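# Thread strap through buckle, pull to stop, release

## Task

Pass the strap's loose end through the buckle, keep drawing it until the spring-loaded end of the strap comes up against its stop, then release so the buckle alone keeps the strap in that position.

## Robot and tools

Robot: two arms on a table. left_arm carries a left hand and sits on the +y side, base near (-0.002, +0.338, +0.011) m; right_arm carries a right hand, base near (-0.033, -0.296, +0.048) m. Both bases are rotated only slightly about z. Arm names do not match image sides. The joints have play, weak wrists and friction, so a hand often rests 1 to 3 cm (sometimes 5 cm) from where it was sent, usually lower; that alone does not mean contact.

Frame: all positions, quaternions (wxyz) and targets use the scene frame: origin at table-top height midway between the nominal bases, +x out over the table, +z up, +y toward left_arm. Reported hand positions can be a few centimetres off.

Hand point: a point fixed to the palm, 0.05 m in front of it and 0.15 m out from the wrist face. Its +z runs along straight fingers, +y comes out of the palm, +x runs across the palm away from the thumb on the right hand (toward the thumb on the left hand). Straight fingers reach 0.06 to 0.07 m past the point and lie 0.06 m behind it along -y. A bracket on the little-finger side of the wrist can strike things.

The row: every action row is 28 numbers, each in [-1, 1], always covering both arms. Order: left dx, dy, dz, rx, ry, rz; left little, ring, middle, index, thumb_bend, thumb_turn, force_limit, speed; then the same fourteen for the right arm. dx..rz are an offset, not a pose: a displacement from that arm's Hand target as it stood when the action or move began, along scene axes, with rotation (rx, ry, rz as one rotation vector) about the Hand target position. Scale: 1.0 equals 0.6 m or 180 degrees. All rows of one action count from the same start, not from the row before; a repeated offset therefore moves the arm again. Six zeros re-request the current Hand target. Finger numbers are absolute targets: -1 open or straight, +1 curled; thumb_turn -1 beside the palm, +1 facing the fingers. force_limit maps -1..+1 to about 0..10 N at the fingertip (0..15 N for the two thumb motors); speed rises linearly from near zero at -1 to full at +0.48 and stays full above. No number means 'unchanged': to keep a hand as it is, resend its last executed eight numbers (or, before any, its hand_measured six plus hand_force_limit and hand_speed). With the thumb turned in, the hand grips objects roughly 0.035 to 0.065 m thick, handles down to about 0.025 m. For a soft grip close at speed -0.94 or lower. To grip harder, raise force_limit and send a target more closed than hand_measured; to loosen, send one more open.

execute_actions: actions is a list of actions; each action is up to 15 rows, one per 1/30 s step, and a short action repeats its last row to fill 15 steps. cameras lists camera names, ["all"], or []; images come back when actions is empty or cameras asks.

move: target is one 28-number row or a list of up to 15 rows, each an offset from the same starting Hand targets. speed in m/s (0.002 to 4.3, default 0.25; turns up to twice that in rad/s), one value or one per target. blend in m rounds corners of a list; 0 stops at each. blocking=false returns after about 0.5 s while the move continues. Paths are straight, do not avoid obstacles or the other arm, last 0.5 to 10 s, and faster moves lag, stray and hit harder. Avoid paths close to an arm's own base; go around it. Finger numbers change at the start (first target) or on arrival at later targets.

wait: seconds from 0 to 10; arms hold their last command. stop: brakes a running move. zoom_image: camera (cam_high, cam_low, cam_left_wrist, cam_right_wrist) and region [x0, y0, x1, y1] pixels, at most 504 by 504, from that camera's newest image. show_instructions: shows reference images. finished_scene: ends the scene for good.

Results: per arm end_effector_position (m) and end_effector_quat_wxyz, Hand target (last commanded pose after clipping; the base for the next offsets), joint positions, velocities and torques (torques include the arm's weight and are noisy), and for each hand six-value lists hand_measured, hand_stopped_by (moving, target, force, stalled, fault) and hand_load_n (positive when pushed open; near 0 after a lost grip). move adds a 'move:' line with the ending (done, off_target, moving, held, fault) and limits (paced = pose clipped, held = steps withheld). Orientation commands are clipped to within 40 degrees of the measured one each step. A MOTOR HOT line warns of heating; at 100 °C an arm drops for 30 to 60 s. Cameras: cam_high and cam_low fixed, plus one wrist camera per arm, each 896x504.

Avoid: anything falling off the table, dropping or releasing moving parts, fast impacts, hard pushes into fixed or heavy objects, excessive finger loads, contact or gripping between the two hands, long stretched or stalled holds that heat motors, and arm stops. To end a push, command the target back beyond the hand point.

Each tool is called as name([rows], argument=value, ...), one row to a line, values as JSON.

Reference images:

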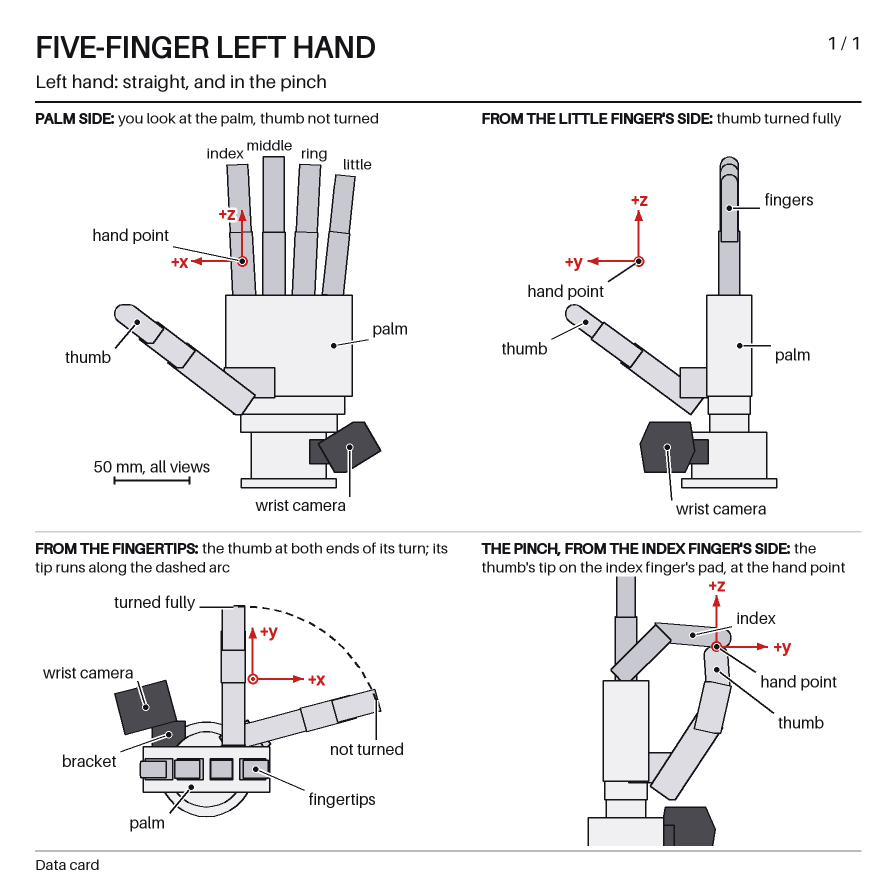

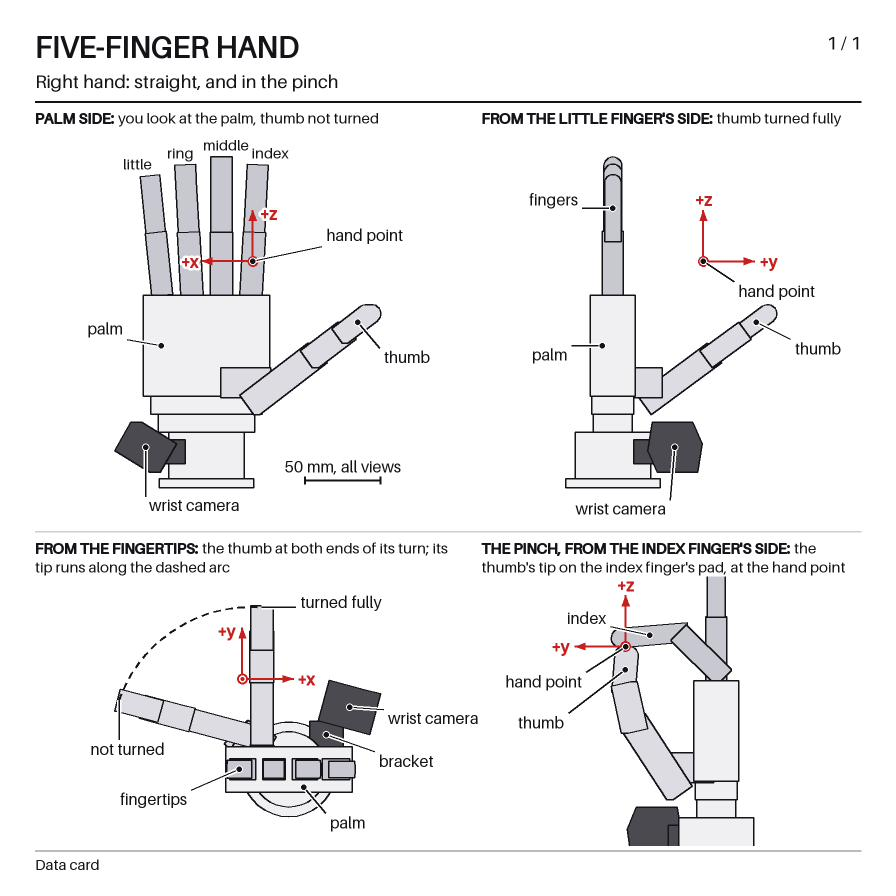

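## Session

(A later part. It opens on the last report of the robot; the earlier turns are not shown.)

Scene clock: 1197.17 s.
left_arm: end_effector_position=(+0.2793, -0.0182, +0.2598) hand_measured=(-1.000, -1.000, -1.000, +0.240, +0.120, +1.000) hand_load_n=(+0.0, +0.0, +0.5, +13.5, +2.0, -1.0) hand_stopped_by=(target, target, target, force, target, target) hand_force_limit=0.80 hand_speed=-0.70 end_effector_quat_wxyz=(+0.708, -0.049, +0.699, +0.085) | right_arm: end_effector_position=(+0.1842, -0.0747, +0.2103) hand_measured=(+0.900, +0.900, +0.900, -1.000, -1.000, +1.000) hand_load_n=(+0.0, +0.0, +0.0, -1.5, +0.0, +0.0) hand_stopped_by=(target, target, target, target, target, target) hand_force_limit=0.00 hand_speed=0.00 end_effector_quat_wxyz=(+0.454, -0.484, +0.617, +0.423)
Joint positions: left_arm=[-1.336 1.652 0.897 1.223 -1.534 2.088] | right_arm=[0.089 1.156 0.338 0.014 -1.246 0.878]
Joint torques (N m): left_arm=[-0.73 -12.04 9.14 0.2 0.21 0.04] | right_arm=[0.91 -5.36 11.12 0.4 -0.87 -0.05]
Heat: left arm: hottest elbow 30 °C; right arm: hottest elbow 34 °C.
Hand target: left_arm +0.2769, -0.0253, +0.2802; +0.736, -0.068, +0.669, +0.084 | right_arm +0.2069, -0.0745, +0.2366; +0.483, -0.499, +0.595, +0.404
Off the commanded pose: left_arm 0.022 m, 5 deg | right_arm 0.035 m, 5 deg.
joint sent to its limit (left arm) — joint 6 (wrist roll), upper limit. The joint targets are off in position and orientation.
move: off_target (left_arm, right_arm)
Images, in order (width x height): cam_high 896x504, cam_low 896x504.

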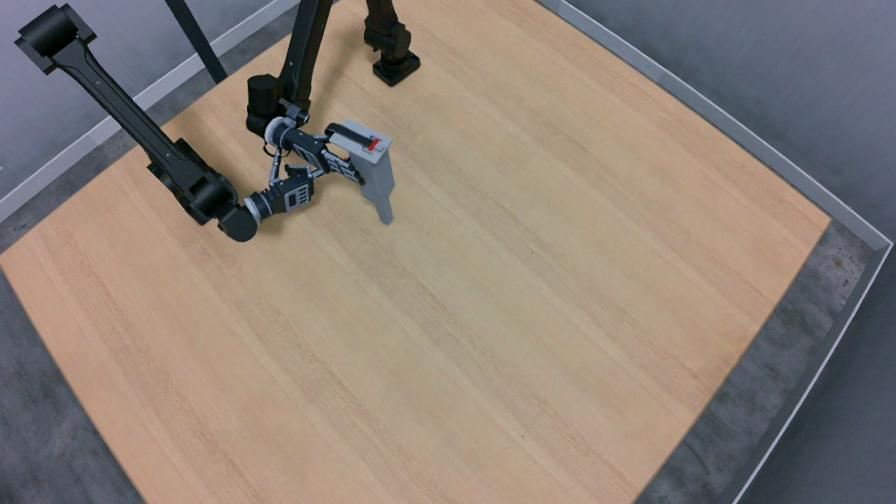

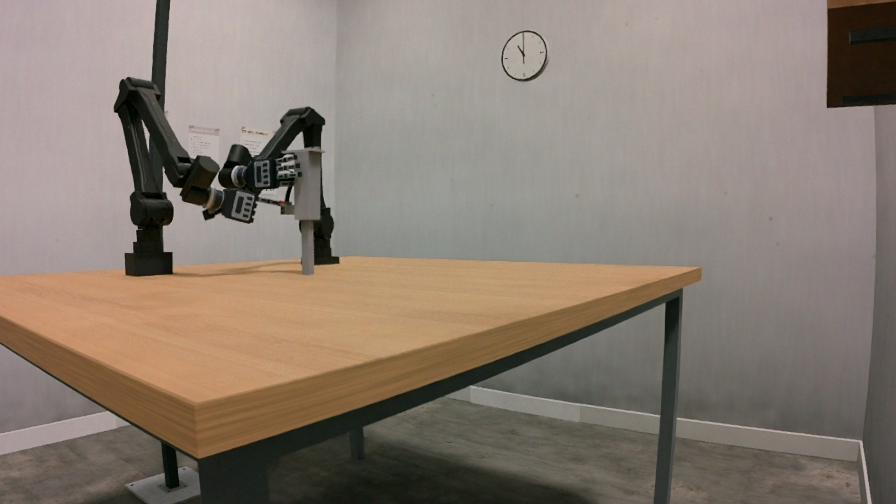

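move(target=[0,0,-0.04,0,0,0,-1,-1,-1,0.6,0.12,1,0.8,-0.7,0,0,0,0,0,0,0.9,0.9,0.9,-1,-1,1,0,0], speed=0.04, cameras=["cam_low"])

zoom_image(camera="cam_low", region=[274, 188, 296, 218])

Scene clock: 1205.10 s.
left_arm: end_effector_position=(+0.2798, -0.0204, +0.2514) hand_measured=(-1.000, -1.000, -1.000, +0.240, +0.120, +1.000) hand_load_n=(+0.0, +0.0, +0.0, +13.5, +2.0, -1.5) hand_stopped_by=(target, target, target, force, target, target) hand_force_limit=0.80 hand_speed=-0.70 end_effector_quat_wxyz=(+0.709, -0.056, +0.699, +0.078) | right_arm: end_effector_position=(+0.1842, -0.0747, +0.2103) hand_measured=(+0.900, +0.900, +0.900, -1.000, -1.000, +1.000) hand_load_n=(+0.0, +0.0, +0.0, -1.5, +0.0, -0.5) hand_stopped_by=(target, target, target, target, target, target) hand_force_limit=0.00 hand_speed=0.00 end_effector_quat_wxyz=(+0.454, -0.484, +0.617, +0.423)
Joint positions: left_arm=[-1.336 1.675 0.897 1.266 -1.534 2.088] | right_arm=[0.089 1.156 0.338 0.014 -1.246 0.878]
Joint torques (N m): left_arm=[-0.85 -10.4 7.25 1.07 0.23 0.03] | right_arm=[0.91 -5.42 11.12 0.39 -0.87 -0.05]
Heat: left arm: hottest elbow 30 °C; right arm: hottest elbow 34 °C.
Hand target: left_arm +0.2769, -0.0253, +0.2562; +0.736, -0.068, +0.669, +0.084 | right_arm +0.2069, -0.0745, +0.2366; +0.483, -0.499, +0.595, +0.404
Off the commanded pose: left_arm 0.008 m, 5 deg | right_arm 0.035 m, 5 deg.
joint sent to its limit (left arm) — joint 6 (wrist roll), upper limit. The joint targets are off in position and orientation.
move: off_target (left_arm, right_arm)
Images, in order (width x height): cam_low 896x504.

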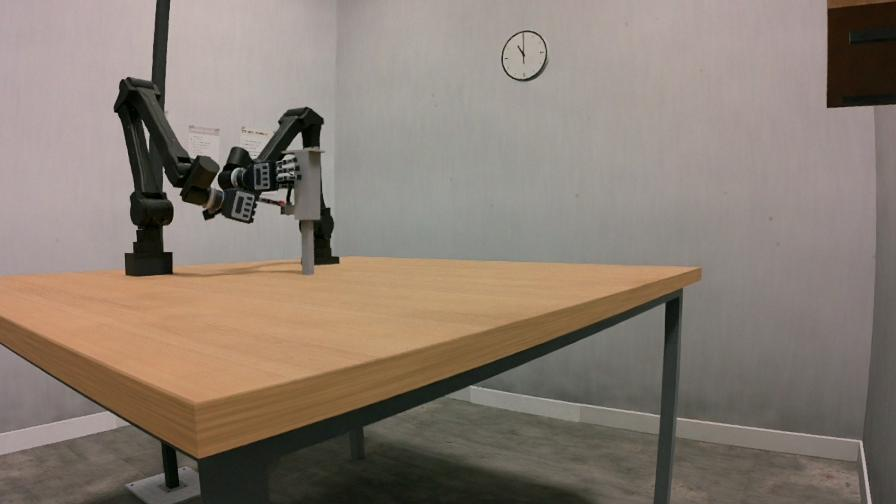

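Scaled by 16.800.

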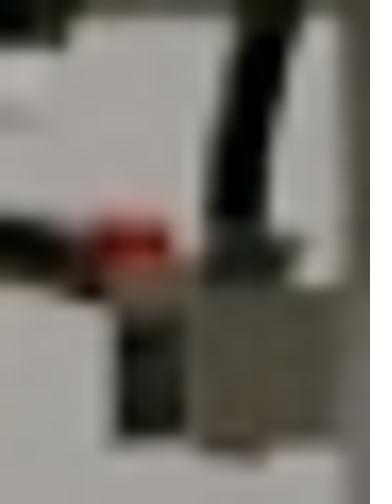

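move(target=[0,0.003,-0.0333,0,0,0,-1,-1,-1,0.6,0.12,1,0.8,-0.7,0,0,0,0,0,0,0.9,0.9,0.9,-1,-1,1,0,0], speed=0.04, cameras=["cam_low","cam_left_wrist"])

zoom_image(camera="cam_low", region=[274, 188, 296, 218])

Scene clock: 1210.03 s.
left_arm: end_effector_position=(+0.2798, -0.0203, +0.2366) hand_measured=(-1.000, -1.000, -1.000, +0.240, +0.120, +1.000) hand_load_n=(+0.0, +0.0, +0.0, +14.0, +2.0, -1.0) hand_stopped_by=(target, target, target, force, target, target) hand_force_limit=0.80 hand_speed=-0.70 end_effector_quat_wxyz=(+0.710, -0.061, +0.698, +0.073) | right_arm: end_effector_position=(+0.1842, -0.0747, +0.2103) hand_measured=(+0.900, +0.900, +0.900, -1.000, -1.000, +1.000) hand_load_n=(+0.0, +0.0, +0.0, -1.5, +0.0, +0.0) hand_stopped_by=(target, target, target, target, target, target) hand_force_limit=0.00 hand_speed=0.00 end_effector_quat_wxyz=(+0.454, -0.484, +0.617, +0.423)
Joint positions: left_arm=[-1.336 1.707 0.886 1.326 -1.534 2.09] | right_arm=[0.089 1.156 0.338 0.014 -1.246 0.878]
Joint torques (N m): left_arm=[-0.85 -10.05 6.23 0.95 0.29 0.03] | right_arm=[0.91 -5.36 11.12 0.39 -0.87 -0.05]
Heat: left arm: hottest elbow 30 °C; right arm: hottest elbow 34 °C.
Hand target: left_arm +0.2769, -0.0235, +0.2362; +0.736, -0.068, +0.669, +0.084 | right_arm +0.2069, -0.0745, +0.2366; +0.483, -0.499, +0.595, +0.404
Off the commanded pose: left_arm 0.004 m, 5 deg | right_arm 0.035 m, 5 deg.
joint sent to its limit (left arm) — joint 6 (wrist roll), upper limit. The joint targets are off in position and orientation.
move: off_target (left_arm, right_arm)
camera_calibration:
cam_left_wrist: T_world_to_cam=[[0.201315, -0.927905, -0.313789, 0.00331916], [-0.497893, 0.178941, -0.848577, 0.349045], [0.843549, 0.327065, -0.425974, -0.0142412], [0, 0, 0, 1]] pos_world=[0.185132, -0.054721, 0.291167]
Images, in order (width x height): cam_low 896x504, cam_left_wrist 896x504.

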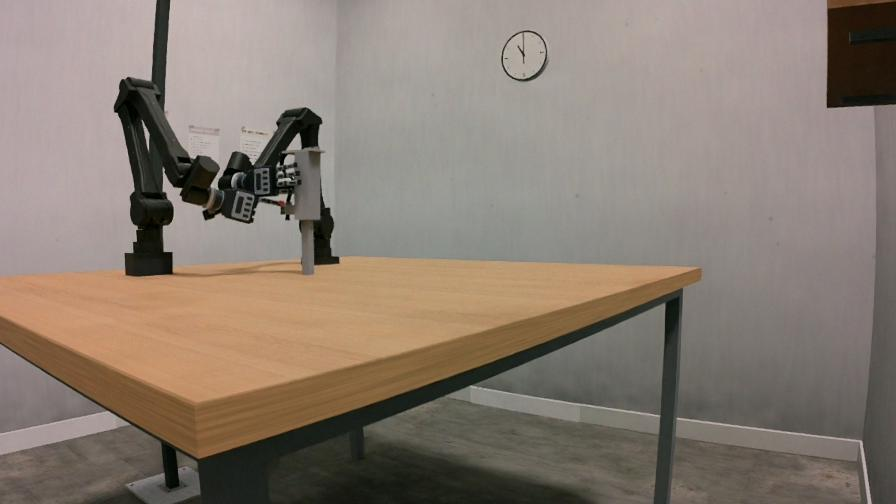

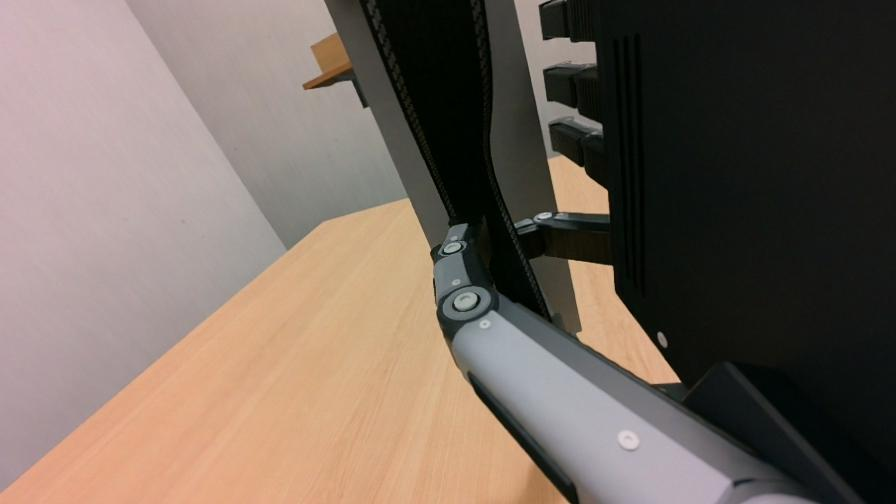

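Scaled by 16.800.

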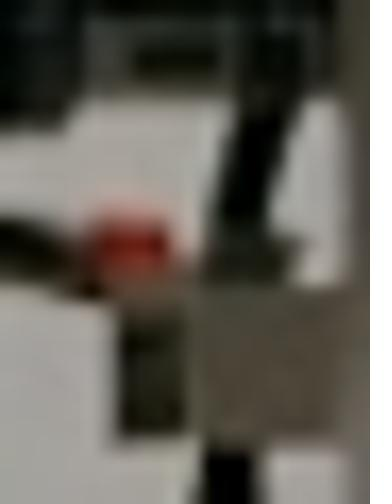

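zoom_image(camera="cam_low", region=[200, 140, 330, 240])

Scaled by 3.877.

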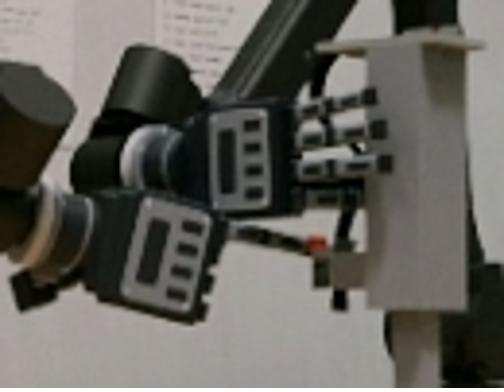

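wait(seconds=0.1, cameras=["cam_high","cam_right_wrist"])

zoom_image(camera="cam_high", region=[240, 90, 400, 250])

Scene clock: 1223.07 s.
left_arm: end_effector_position=(+0.2798, -0.0203, +0.2366) hand_measured=(-1.000, -1.000, -1.000, +0.240, +0.120, +1.000) hand_load_n=(+0.0, +0.0, +0.0, +13.5, +2.0, -1.0) hand_stopped_by=(target, target, target, force, target, target) hand_force_limit=0.80 hand_speed=-0.70 end_effector_quat_wxyz=(+0.710, -0.061, +0.698, +0.073) | right_arm: end_effector_position=(+0.1842, -0.0747, +0.2103) hand_measured=(+0.900, +0.900, +0.900, -1.000, -1.000, +1.000) hand_load_n=(+0.0, +0.0, +0.0, -1.5, +0.0, -0.5) hand_stopped_by=(target, target, target, target, target, target) hand_force_limit=0.00 hand_speed=0.00 end_effector_quat_wxyz=(+0.454, -0.484, +0.617, +0.423)
Joint positions: left_arm=[-1.336 1.707 0.886 1.326 -1.534 2.09] | right_arm=[0.089 1.156 0.338 0.014 -1.246 0.878]
Joint torques (N m): left_arm=[-0.85 -10.05 6.2 0.98 0.3 0.02] | right_arm=[0.91 -5.36 11.12 0.39 -0.87 -0.05]
Heat: left arm: hottest elbow 30 °C; right arm: hottest elbow 34 °C.
Hand target: left_arm +0.2769, -0.0235, +0.2362; +0.736, -0.068, +0.669, +0.084 | right_arm +0.2069, -0.0745, +0.2366; +0.483, -0.499, +0.595, +0.404
Off the commanded pose: left_arm 0.004 m, 5 deg | right_arm 0.035 m, 5 deg.
wait: 0.10 s; at rest from the start
camera_calibration:
cam_right_wrist: T_world_to_cam=[[-0.977318, 0.152277, -0.14718, 0.225849], [-0.177891, -0.213181, 0.960681, -0.175181], [0.114913, 0.965073, 0.235434, 0.118818], [0, 0, 0, 1]] pos_world=[0.17591, -0.186405, 0.17356]
Images, in order (width x height): cam_high 896x504, cam_right_wrist 896x504.

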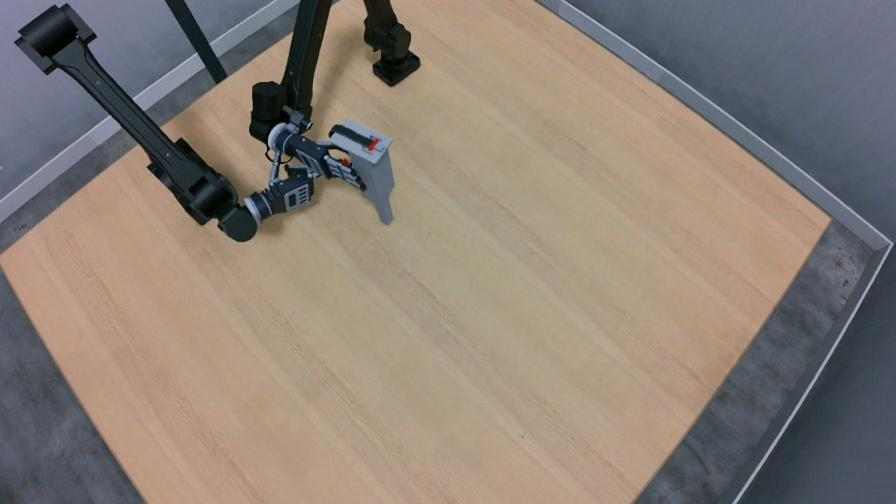

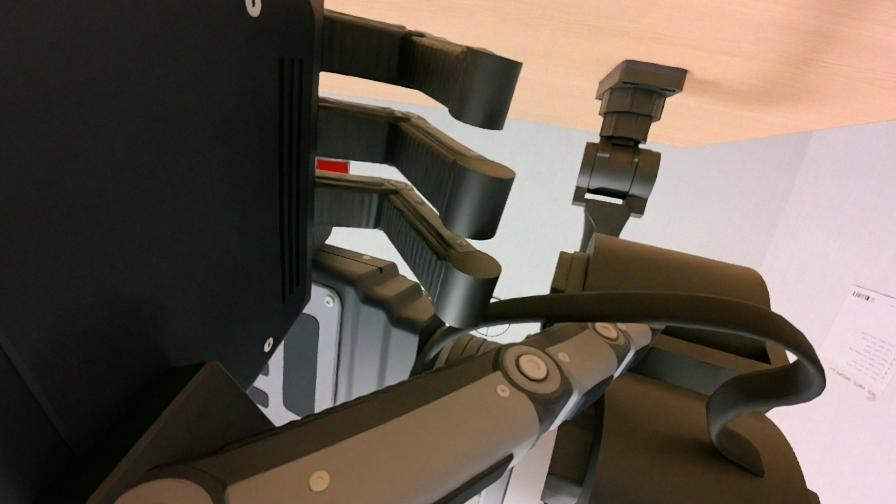

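Scaled by 3.150.

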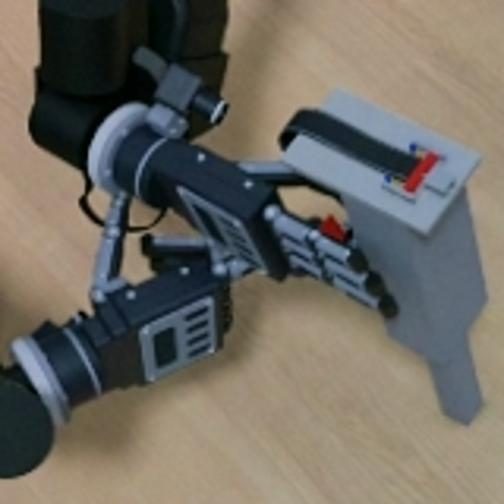

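move(target=[0,0,0,0,0,0,-1,-1,-1,0.6,0.12,1,0.8,-0.7,-0.03,0,-0.045,0,0,0,0.9,0.9,0.9,-1,-1,1,0,0], speed=0.05, cameras=["cam_low"])

zoom_image(camera="cam_low", region=[270, 185, 300, 225])

Scene clock: 1233.93 s.
left_arm: end_effector_position=(+0.2798, -0.0204, +0.2360) hand_measured=(-1.000, -1.000, -1.000, +0.240, +0.120, +1.000) hand_load_n=(+0.0, +0.0, +0.0, +14.0, +2.0, -1.0) hand_stopped_by=(target, target, target, force, target, target) hand_force_limit=0.80 hand_speed=-0.70 end_effector_quat_wxyz=(+0.710, -0.062, +0.698, +0.072) | right_arm: end_effector_position=(+0.1862, -0.0746, +0.2082) hand_measured=(+0.900, +0.900, +0.900, -1.000, -1.000, +1.000) hand_load_n=(+0.0, +0.0, +0.0, -2.0, +0.0, +0.0) hand_stopped_by=(target, target, target, target, target, target) hand_force_limit=0.00 hand_speed=0.00 end_effector_quat_wxyz=(+0.472, -0.495, +0.603, +0.411)
Joint positions: left_arm=[-1.336 1.709 0.886 1.331 -1.534 2.09] | right_arm=[0.089 1.168 0.329 0.091 -1.246 0.878]
Joint torques (N m): left_arm=[-0.85 -9.99 6.2 0.87 0.32 0.03] | right_arm=[1.49 -3.6 6.24 2.09 -0.6 0.01]
Heat: left arm: hottest elbow 30 °C; right arm: hottest elbow 34 °C.
Hand target: left_arm +0.2769, -0.0235, +0.2362; +0.736, -0.068, +0.669, +0.084 | right_arm +0.1889, -0.0745, +0.2096; +0.483, -0.499, +0.595, +0.404
Off the commanded pose: left_arm 0.004 m, 5 deg | right_arm 0.003 m, 2 deg.
joint sent to its limit (left arm) — joint 6 (wrist roll), upper limit. The joint targets are off in position and orientation.
move: off_target (left_arm)
Images, in order (width x height): cam_low 896x504.

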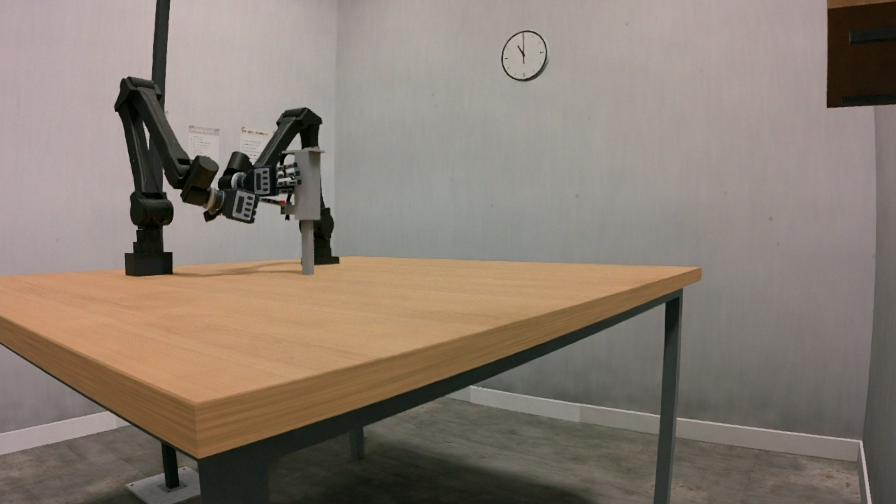

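Scaled by 12.600.

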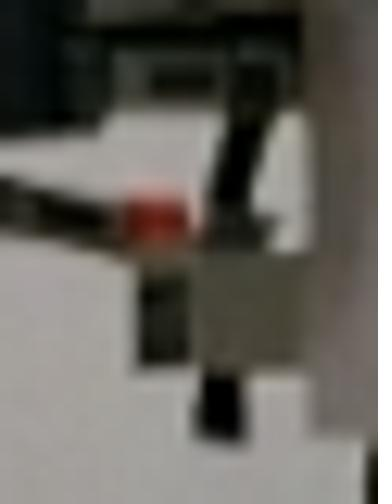

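move(target=[0,0,0,0,0,0,-1,-1,-1,0.6,0.12,1,0.8,-0.7,-0.025,0,-0.025,0,0,0,0.9,0.9,0.9,-1,-1,1,0,0], speed=0.04, cameras=["cam_low"])

zoom_image(camera="cam_low", region=[270, 185, 300, 225])

Scene clock: 1239.20 s.
left_arm: end_effector_position=(+0.2769, -0.0217, +0.2330) hand_measured=(-1.000, -1.000, -1.000, +0.240, +0.120, +1.000) hand_load_n=(+0.0, +0.0, +0.0, +13.5, +2.0, -1.5) hand_stopped_by=(target, target, target, force, target, target) hand_force_limit=0.80 hand_speed=-0.70 end_effector_quat_wxyz=(+0.710, -0.056, +0.699, +0.072) | right_arm: end_effector_position=(+0.1754, -0.0754, +0.1976) hand_measured=(+0.900, +0.900, +0.900, -1.000, -1.000, +1.000) hand_load_n=(+0.5, +0.0, +0.0, +0.0, +0.0, -0.5) hand_stopped_by=(target, target, target, target, target, target) hand_force_limit=0.00 hand_speed=0.00 end_effector_quat_wxyz=(+0.483, -0.501, +0.594, +0.403)
Joint positions: left_arm=[-1.344 1.714 0.882 1.331 -1.534 2.09] | right_arm=[0.089 1.173 0.283 0.177 -1.246 0.878]
Joint torques (N m): left_arm=[-0.79 -10.58 6.53 0.87 0.29 0.04] | right_arm=[1.79 -3.02 5.16 1.77 -0.45 0.1]
Heat: left arm: hottest elbow 30 °C; right arm: hottest elbow 34 °C.
Hand target: left_arm +0.2769, -0.0235, +0.2362; +0.736, -0.068, +0.669, +0.084 | right_arm +0.1739, -0.0745, +0.1946; +0.483, -0.499, +0.595, +0.404
Off the commanded pose: left_arm 0.004 m, 5 deg | right_arm 0.004 m, 0 deg.
joint sent to its limit (left arm) — joint 6 (wrist roll), upper limit. The joint targets are off in position and orientation.
move: off_target (left_arm)
Images, in order (width x height): cam_low 896x504.

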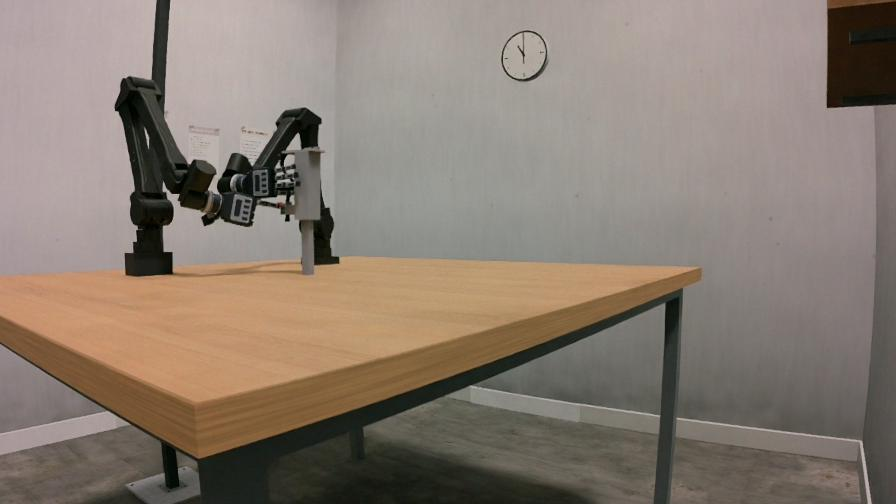

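Scaled by 12.600.

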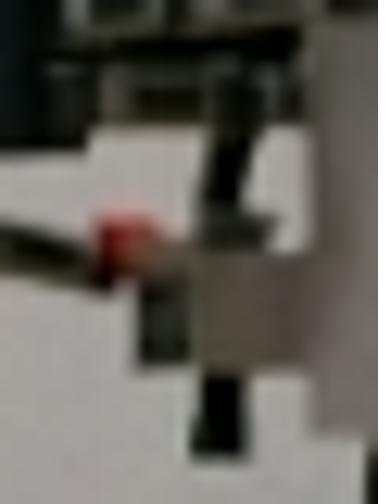

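move(target=[0,0,0,0,0,0,-1,-1,-1,0.6,0.12,1,0.8,-0.7,-0.015,0,-0.03,0,0,0,0.9,0.9,0.9,-1,-1,1,0,0], speed=0.04, cameras=["cam_low"])

zoom_image(camera="cam_low", region=[270, 185, 300, 225])

Scene clock: 1249.63 s.
left_arm: end_effector_position=(+0.2769, -0.0217, +0.2330) hand_measured=(-1.000, -1.000, -1.000, +0.240, +0.120, +1.000) hand_load_n=(+0.0, +0.0, +0.0, +13.5, +2.0, -1.0) hand_stopped_by=(target, target, target, force, target, target) hand_force_limit=0.80 hand_speed=-0.70 end_effector_quat_wxyz=(+0.710, -0.056, +0.699, +0.072) | right_arm: end_effector_position=(+0.1672, -0.0763, +0.1786) hand_measured=(+0.900, +0.900, +0.900, -1.000, -1.000, +1.000) hand_load_n=(+0.0, +0.0, +0.5, +0.0, +0.0, -0.5) hand_stopped_by=(target, target, target, target, target, target) hand_force_limit=0.00 hand_speed=0.00 end_effector_quat_wxyz=(+0.485, -0.502, +0.594, +0.401)
Joint positions: left_arm=[-1.344 1.714 0.882 1.331 -1.534 2.09] | right_arm=[0.087 1.234 0.24 0.285 -1.245 0.878]
Joint torques (N m): left_arm=[-0.85 -10.52 6.54 0.88 0.29 0.02] | right_arm=[2.08 -3.08 4.57 1.78 -0.4 0.15]
Heat: left arm: hottest elbow 29 °C; right arm: hottest elbow 33 °C.
Hand target: left_arm +0.2769, -0.0235, +0.2362; +0.736, -0.068, +0.669, +0.084 | right_arm +0.1649, -0.0745, +0.1766; +0.483, -0.499, +0.595, +0.404
Off the commanded pose: left_arm 0.004 m, 5 deg | right_arm 0.004 m, 1 deg.
joint sent to its limit (left arm) — joint 6 (wrist roll), upper limit. The joint targets are off in position and orientation.
move: off_target (left_arm)
Images, in order (width x height): cam_low 896x504.

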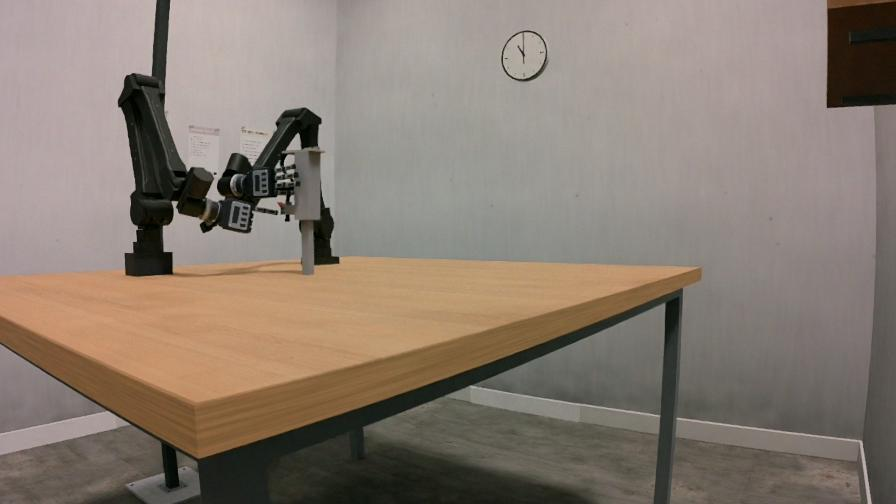

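Scaled by 12.600.

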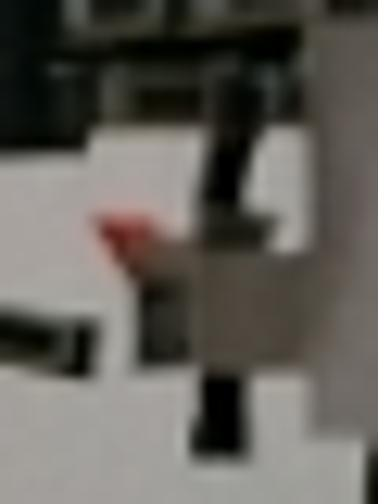

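move([
  [0,0,0,0,0,0,-1,-1,-1,0.6,0.12,1,0.8,-0.7,0.0,-0.08,-0.01,0,0,0,0.9,0.9,0.9,-1,-1,1,0,0],
  [0,0,0,0,0,0,-1,-1,-1,0.6,0.12,1,0.8,-0.7,0.05,-0.2,-0.01,0,0,0,0.9,0.9,0.9,-1,-1,1,0,0],
], speed=0.1, cameras=["cam_low","cam_high","cam_right_wrist"])

Scene clock: 1268.50 s.
left_arm: end_effector_position=(+0.2769, -0.0217, +0.2330) hand_measured=(-1.000, -1.000, -1.000, +0.240, +0.120, +1.000) hand_load_n=(+0.0, +0.0, +0.0, +13.5, +2.0, -1.0) hand_stopped_by=(target, target, target, force, target, target) hand_force_limit=0.80 hand_speed=-0.70 end_effector_quat_wxyz=(+0.710, -0.056, +0.699, +0.072) | right_arm: end_effector_position=(+0.1864, -0.1934, +0.1683) hand_measured=(+0.900, +0.900, +0.900, -1.000, -1.000, +1.000) hand_load_n=(+0.0, +0.0, +0.0, +0.0, +0.0, -0.5) hand_stopped_by=(target, target, target, target, target, target) hand_force_limit=0.00 hand_speed=0.00 end_effector_quat_wxyz=(+0.484, -0.489, +0.604, +0.403)
Joint positions: left_arm=[-1.344 1.714 0.882 1.331 -1.534 2.09] | right_arm=[-0.385 1.617 0.611 -1.33 -1.28 -0.773]
Joint torques (N m): left_arm=[-0.79 -10.58 6.56 0.88 0.29 0.04] | right_arm=[2.08 -6.01 6.04 -1.74 -0.46 -0.15]
Heat: left arm: hottest elbow 29 °C; right arm: hottest elbow 33 °C.
Hand target: left_arm +0.2769, -0.0235, +0.2362; +0.736, -0.068, +0.669, +0.084 | right_arm +0.1949, -0.1945, +0.1706; +0.483, -0.499, +0.595, +0.404
Off the commanded pose: left_arm 0.004 m, 5 deg | right_arm 0.009 m, 2 deg.
joint sent to its limit (left arm) — joint 6 (wrist roll), upper limit. The joint targets are off in position and orientation.
move: off_target (left_arm)
camera_calibration:
cam_right_wrist: T_world_to_cam=[[-0.960317, 0.178373, -0.214416, 0.253017], [-0.251132, -0.218537, 0.94296, -0.144133], [0.121341, 0.959388, 0.25466, 0.237486], [0, 0, 0, 1]] pos_world=[0.177963, -0.304471, 0.129685]
Images, in order (width x height): cam_high 896x504, cam_low 896x504, cam_right_wrist 896x504.

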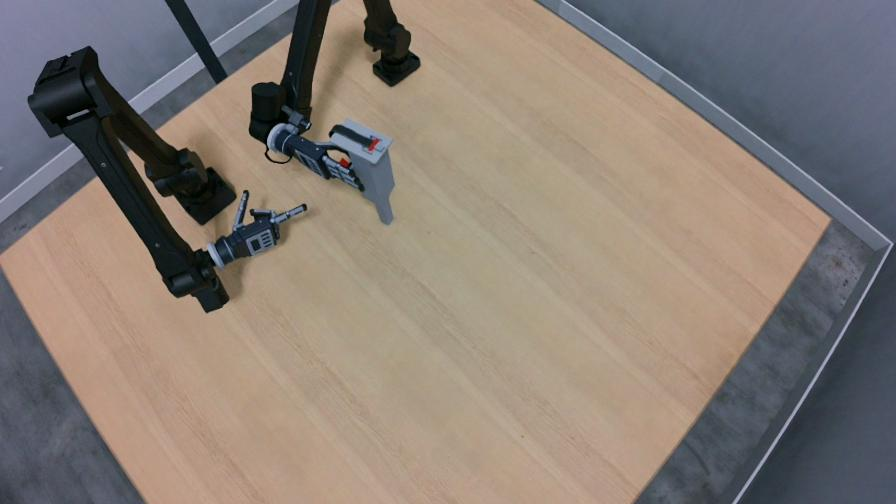

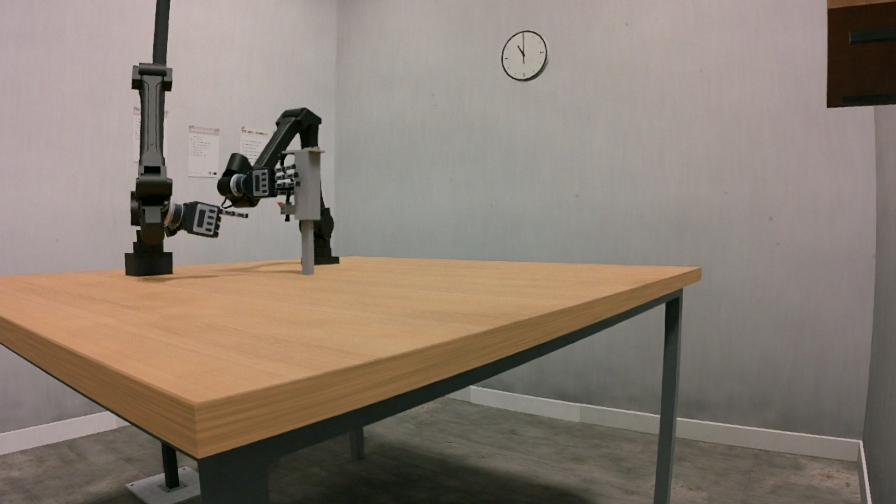

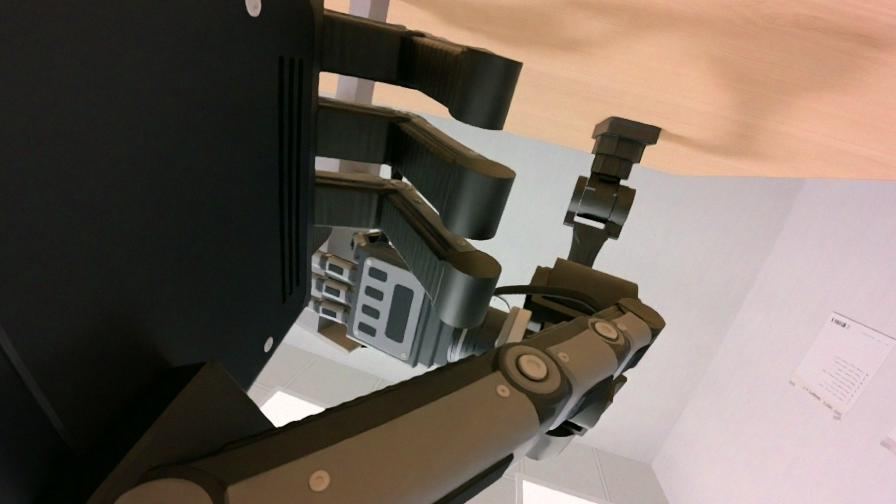

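move(target=[0,0,-0.02,0,0,0,-1,-1,-1,0.6,0.12,1,0.8,-0.7,0.05,-0.2,0.08,0,0,0,0.9,0.9,0.9,-1,-1,1,0,0], speed=0.08, cameras=["cam_low","cam_high","cam_left_wrist"])

zoom_image(camera="cam_low", region=[265, 185, 305, 225])

Scene clock: 1275.13 s.
left_arm: end_effector_position=(+0.2791, -0.0203, +0.2215) hand_measured=(-1.000, -1.000, -1.000, +0.240, +0.120, +1.000) hand_load_n=(+0.0, +0.0, +0.0, +13.5, +2.0, -1.0) hand_stopped_by=(target, target, target, force, target, target) hand_force_limit=0.80 hand_speed=-0.70 end_effector_quat_wxyz=(+0.709, -0.057, +0.699, +0.076) | right_arm: end_effector_position=(+0.2161, -0.3039, +0.2040) hand_measured=(+0.900, +0.900, +0.900, -1.000, -1.000, +1.000) hand_load_n=(+0.0, +0.0, +0.0, +0.0, +0.0, -0.5) hand_stopped_by=(target, target, target, target, target, target) hand_force_limit=0.00 hand_speed=0.00 end_effector_quat_wxyz=(+0.463, -0.497, +0.648, +0.346)
Joint positions: left_arm=[-1.338 1.74 0.875 1.358 -1.534 2.09] | right_arm=[-0.673 1.624 0.861 -1.658 -1.042 -0.934]
Joint torques (N m): left_arm=[-0.85 -10.46 6.24 1.06 0.28 0.04] | right_arm=[0.09 -9.88 7.69 -2.07 -0.33 0.19]
Heat: left arm: hottest elbow 29 °C; right arm: hottest elbow 33 °C.
Hand target: left_arm +0.2769, -0.0235, +0.2242; +0.736, -0.068, +0.669, +0.084 | right_arm +0.2249, -0.3145, +0.2186; +0.483, -0.499, +0.595, +0.404
Off the commanded pose: left_arm 0.005 m, 5 deg | right_arm 0.020 m, 9 deg.
joint sent to its limit (left arm) — joint 6 (wrist roll), upper limit. The joint targets are off in position and orientation.
joint sent to its limit (right arm) — joint 4 (wrist pitch), lower limit. The joint targets are off in position and orientation.
move: off_target (left_arm, right_arm)
camera_calibration:
cam_left_wrist: T_world_to_cam=[[0.199133, -0.924869, -0.323981, 0.00159647], [-0.499636, 0.188587, -0.845458, 0.335982], [0.843036, 0.330231, -0.424544, -0.0202565], [0, 0, 0, 1]] pos_world=[0.184628, -0.055196, 0.275976]
Images, in order (width x height): cam_high 896x504, cam_low 896x504, cam_left_wrist 896x504.

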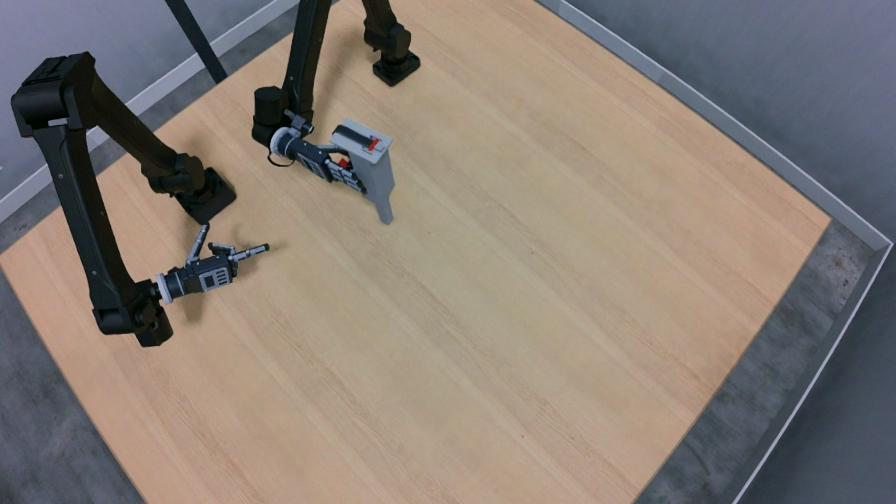

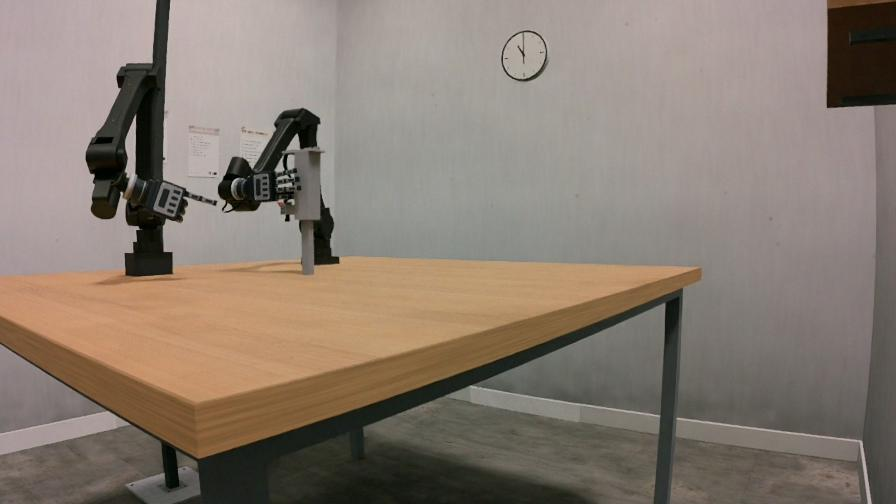

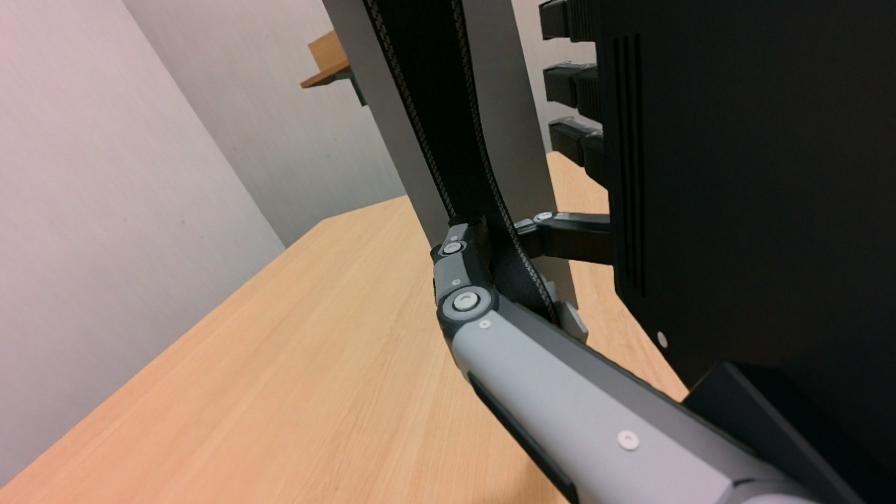

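Scaled by 12.600.

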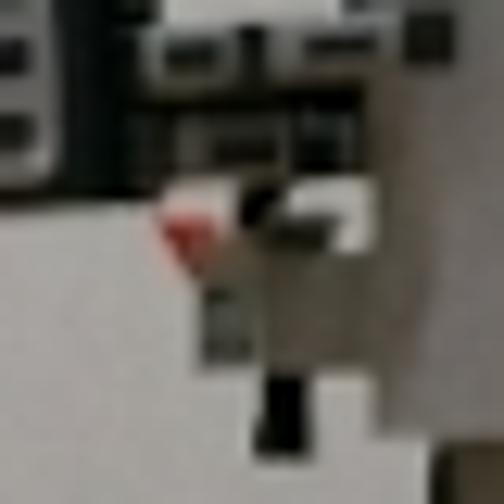

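move([
  [0,0,0.01,0,0,0,-1,-1,-1,0.0,-1,1,0.8,-0.7,0,0,0,0,0,0,0.9,0.9,0.9,-1,-1,1,0,0],
  [0,0,0.01,0,0,0,-1,-1,-1,-0.5,-1,1,0.8,-0.5,0,0,0,0,0,0,0.9,0.9,0.9,-1,-1,1,0,0],
], speed=0.08, cameras=["cam_low","cam_left_wrist"])

zoom_image(camera="cam_low", region=[265, 185, 305, 225])

Scene clock: 1305.10 s.
left_arm: end_effector_position=(+0.2612, -0.0249, +0.2185) hand_measured=(-1.000, -1.000, -1.000, -0.468, -1.000, +1.000) hand_load_n=(+0.0, +0.5, +0.0, -13.5, +0.0, +0.5) hand_stopped_by=(target, target, target, stalled, target, target) hand_force_limit=0.80 hand_speed=-0.50 end_effector_quat_wxyz=(+0.705, -0.044, +0.704, +0.076) | right_arm: end_effector_position=(+0.2161, -0.3039, +0.2040) hand_measured=(+0.900, +0.900, +0.900, -1.000, -1.000, +1.000) hand_load_n=(+0.0, +0.0, +0.0, +0.0, +0.0, -0.5) hand_stopped_by=(target, target, target, target, target, target) hand_force_limit=0.00 hand_speed=0.00 end_effector_quat_wxyz=(+0.463, -0.497, +0.648, +0.346)
Joint positions: left_arm=[-1.379 1.738 0.868 1.358 -1.56 2.102] | right_arm=[-0.673 1.624 0.861 -1.658 -1.042 -0.934]
Joint torques (N m): left_arm=[1.73 -11.46 7.05 0.32 1.26 -0.02] | right_arm=[0.09 -9.88 7.68 -2.07 -0.34 0.19]
Heat: left arm: hottest elbow 29 °C; right arm: hottest elbow 32 °C.
Hand target: left_arm +0.2769, -0.0235, +0.2302; +0.736, -0.068, +0.669, +0.084 | right_arm +0.2249, -0.3145, +0.2186; +0.483, -0.499, +0.595, +0.404
Off the commanded pose: left_arm 0.020 m, 6 deg | right_arm 0.020 m, 9 deg.
joint sent to its limit (left arm) — joint 6 (wrist roll), upper limit. The joint targets are off in position and orientation.
joint sent to its limit (right arm) — joint 4 (wrist pitch), lower limit. The joint targets are off in position and orientation.
move: off_target (left_arm, right_arm); target 2's new numbers were sent with left_arm's hand 0.010 m and 5 deg from that target
camera_calibration:
cam_left_wrist: T_world_to_cam=[[0.177107, -0.923093, -0.341368, 0.00953738], [-0.508984, 0.21096, -0.834524, 0.32591], [0.842359, 0.321551, -0.432477, -0.00310157], [0, 0, 0, 1]] pos_world=[0.166807, -0.0589527, 0.273895]
Images, in order (width x height): cam_low 896x504, cam_left_wrist 896x504.

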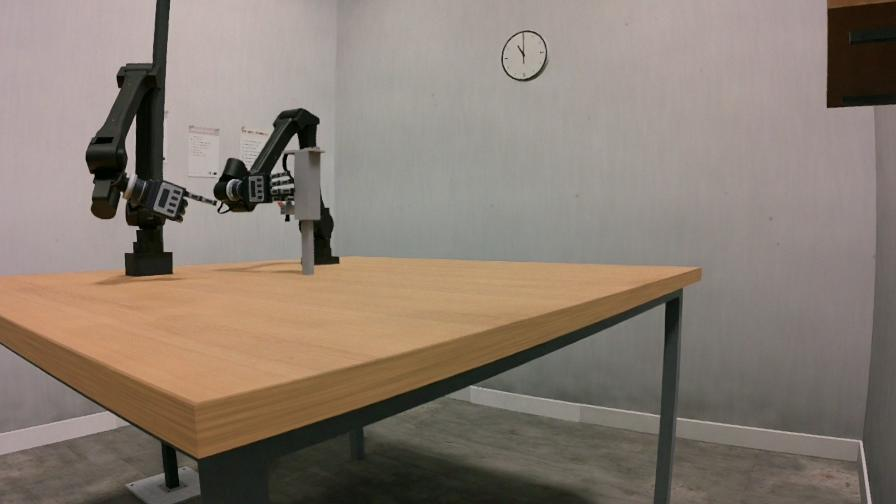

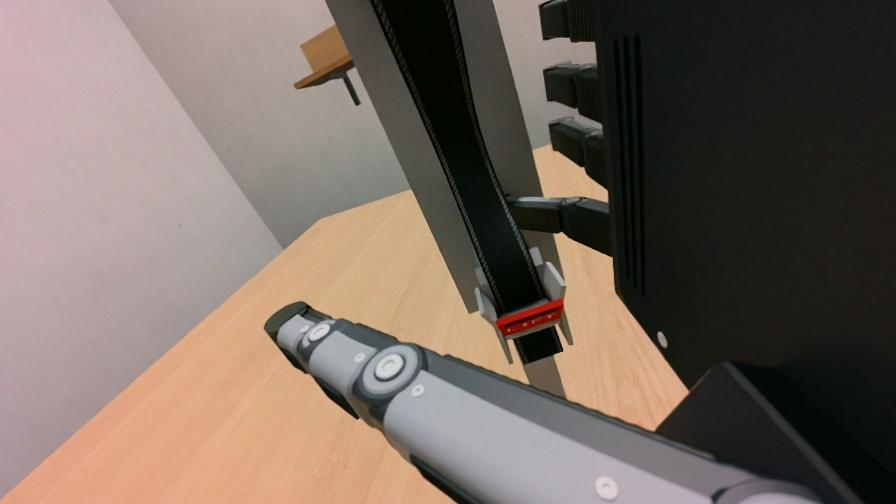

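Scaled by 12.600.

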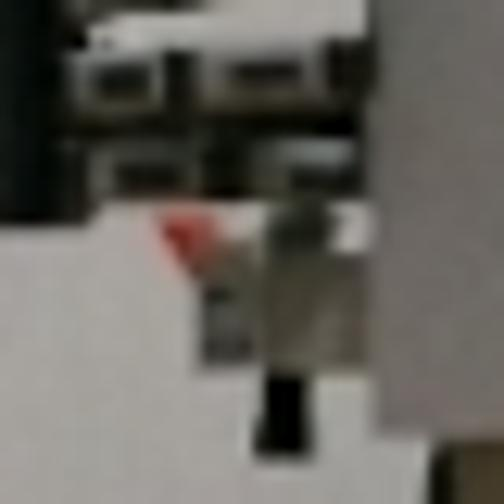

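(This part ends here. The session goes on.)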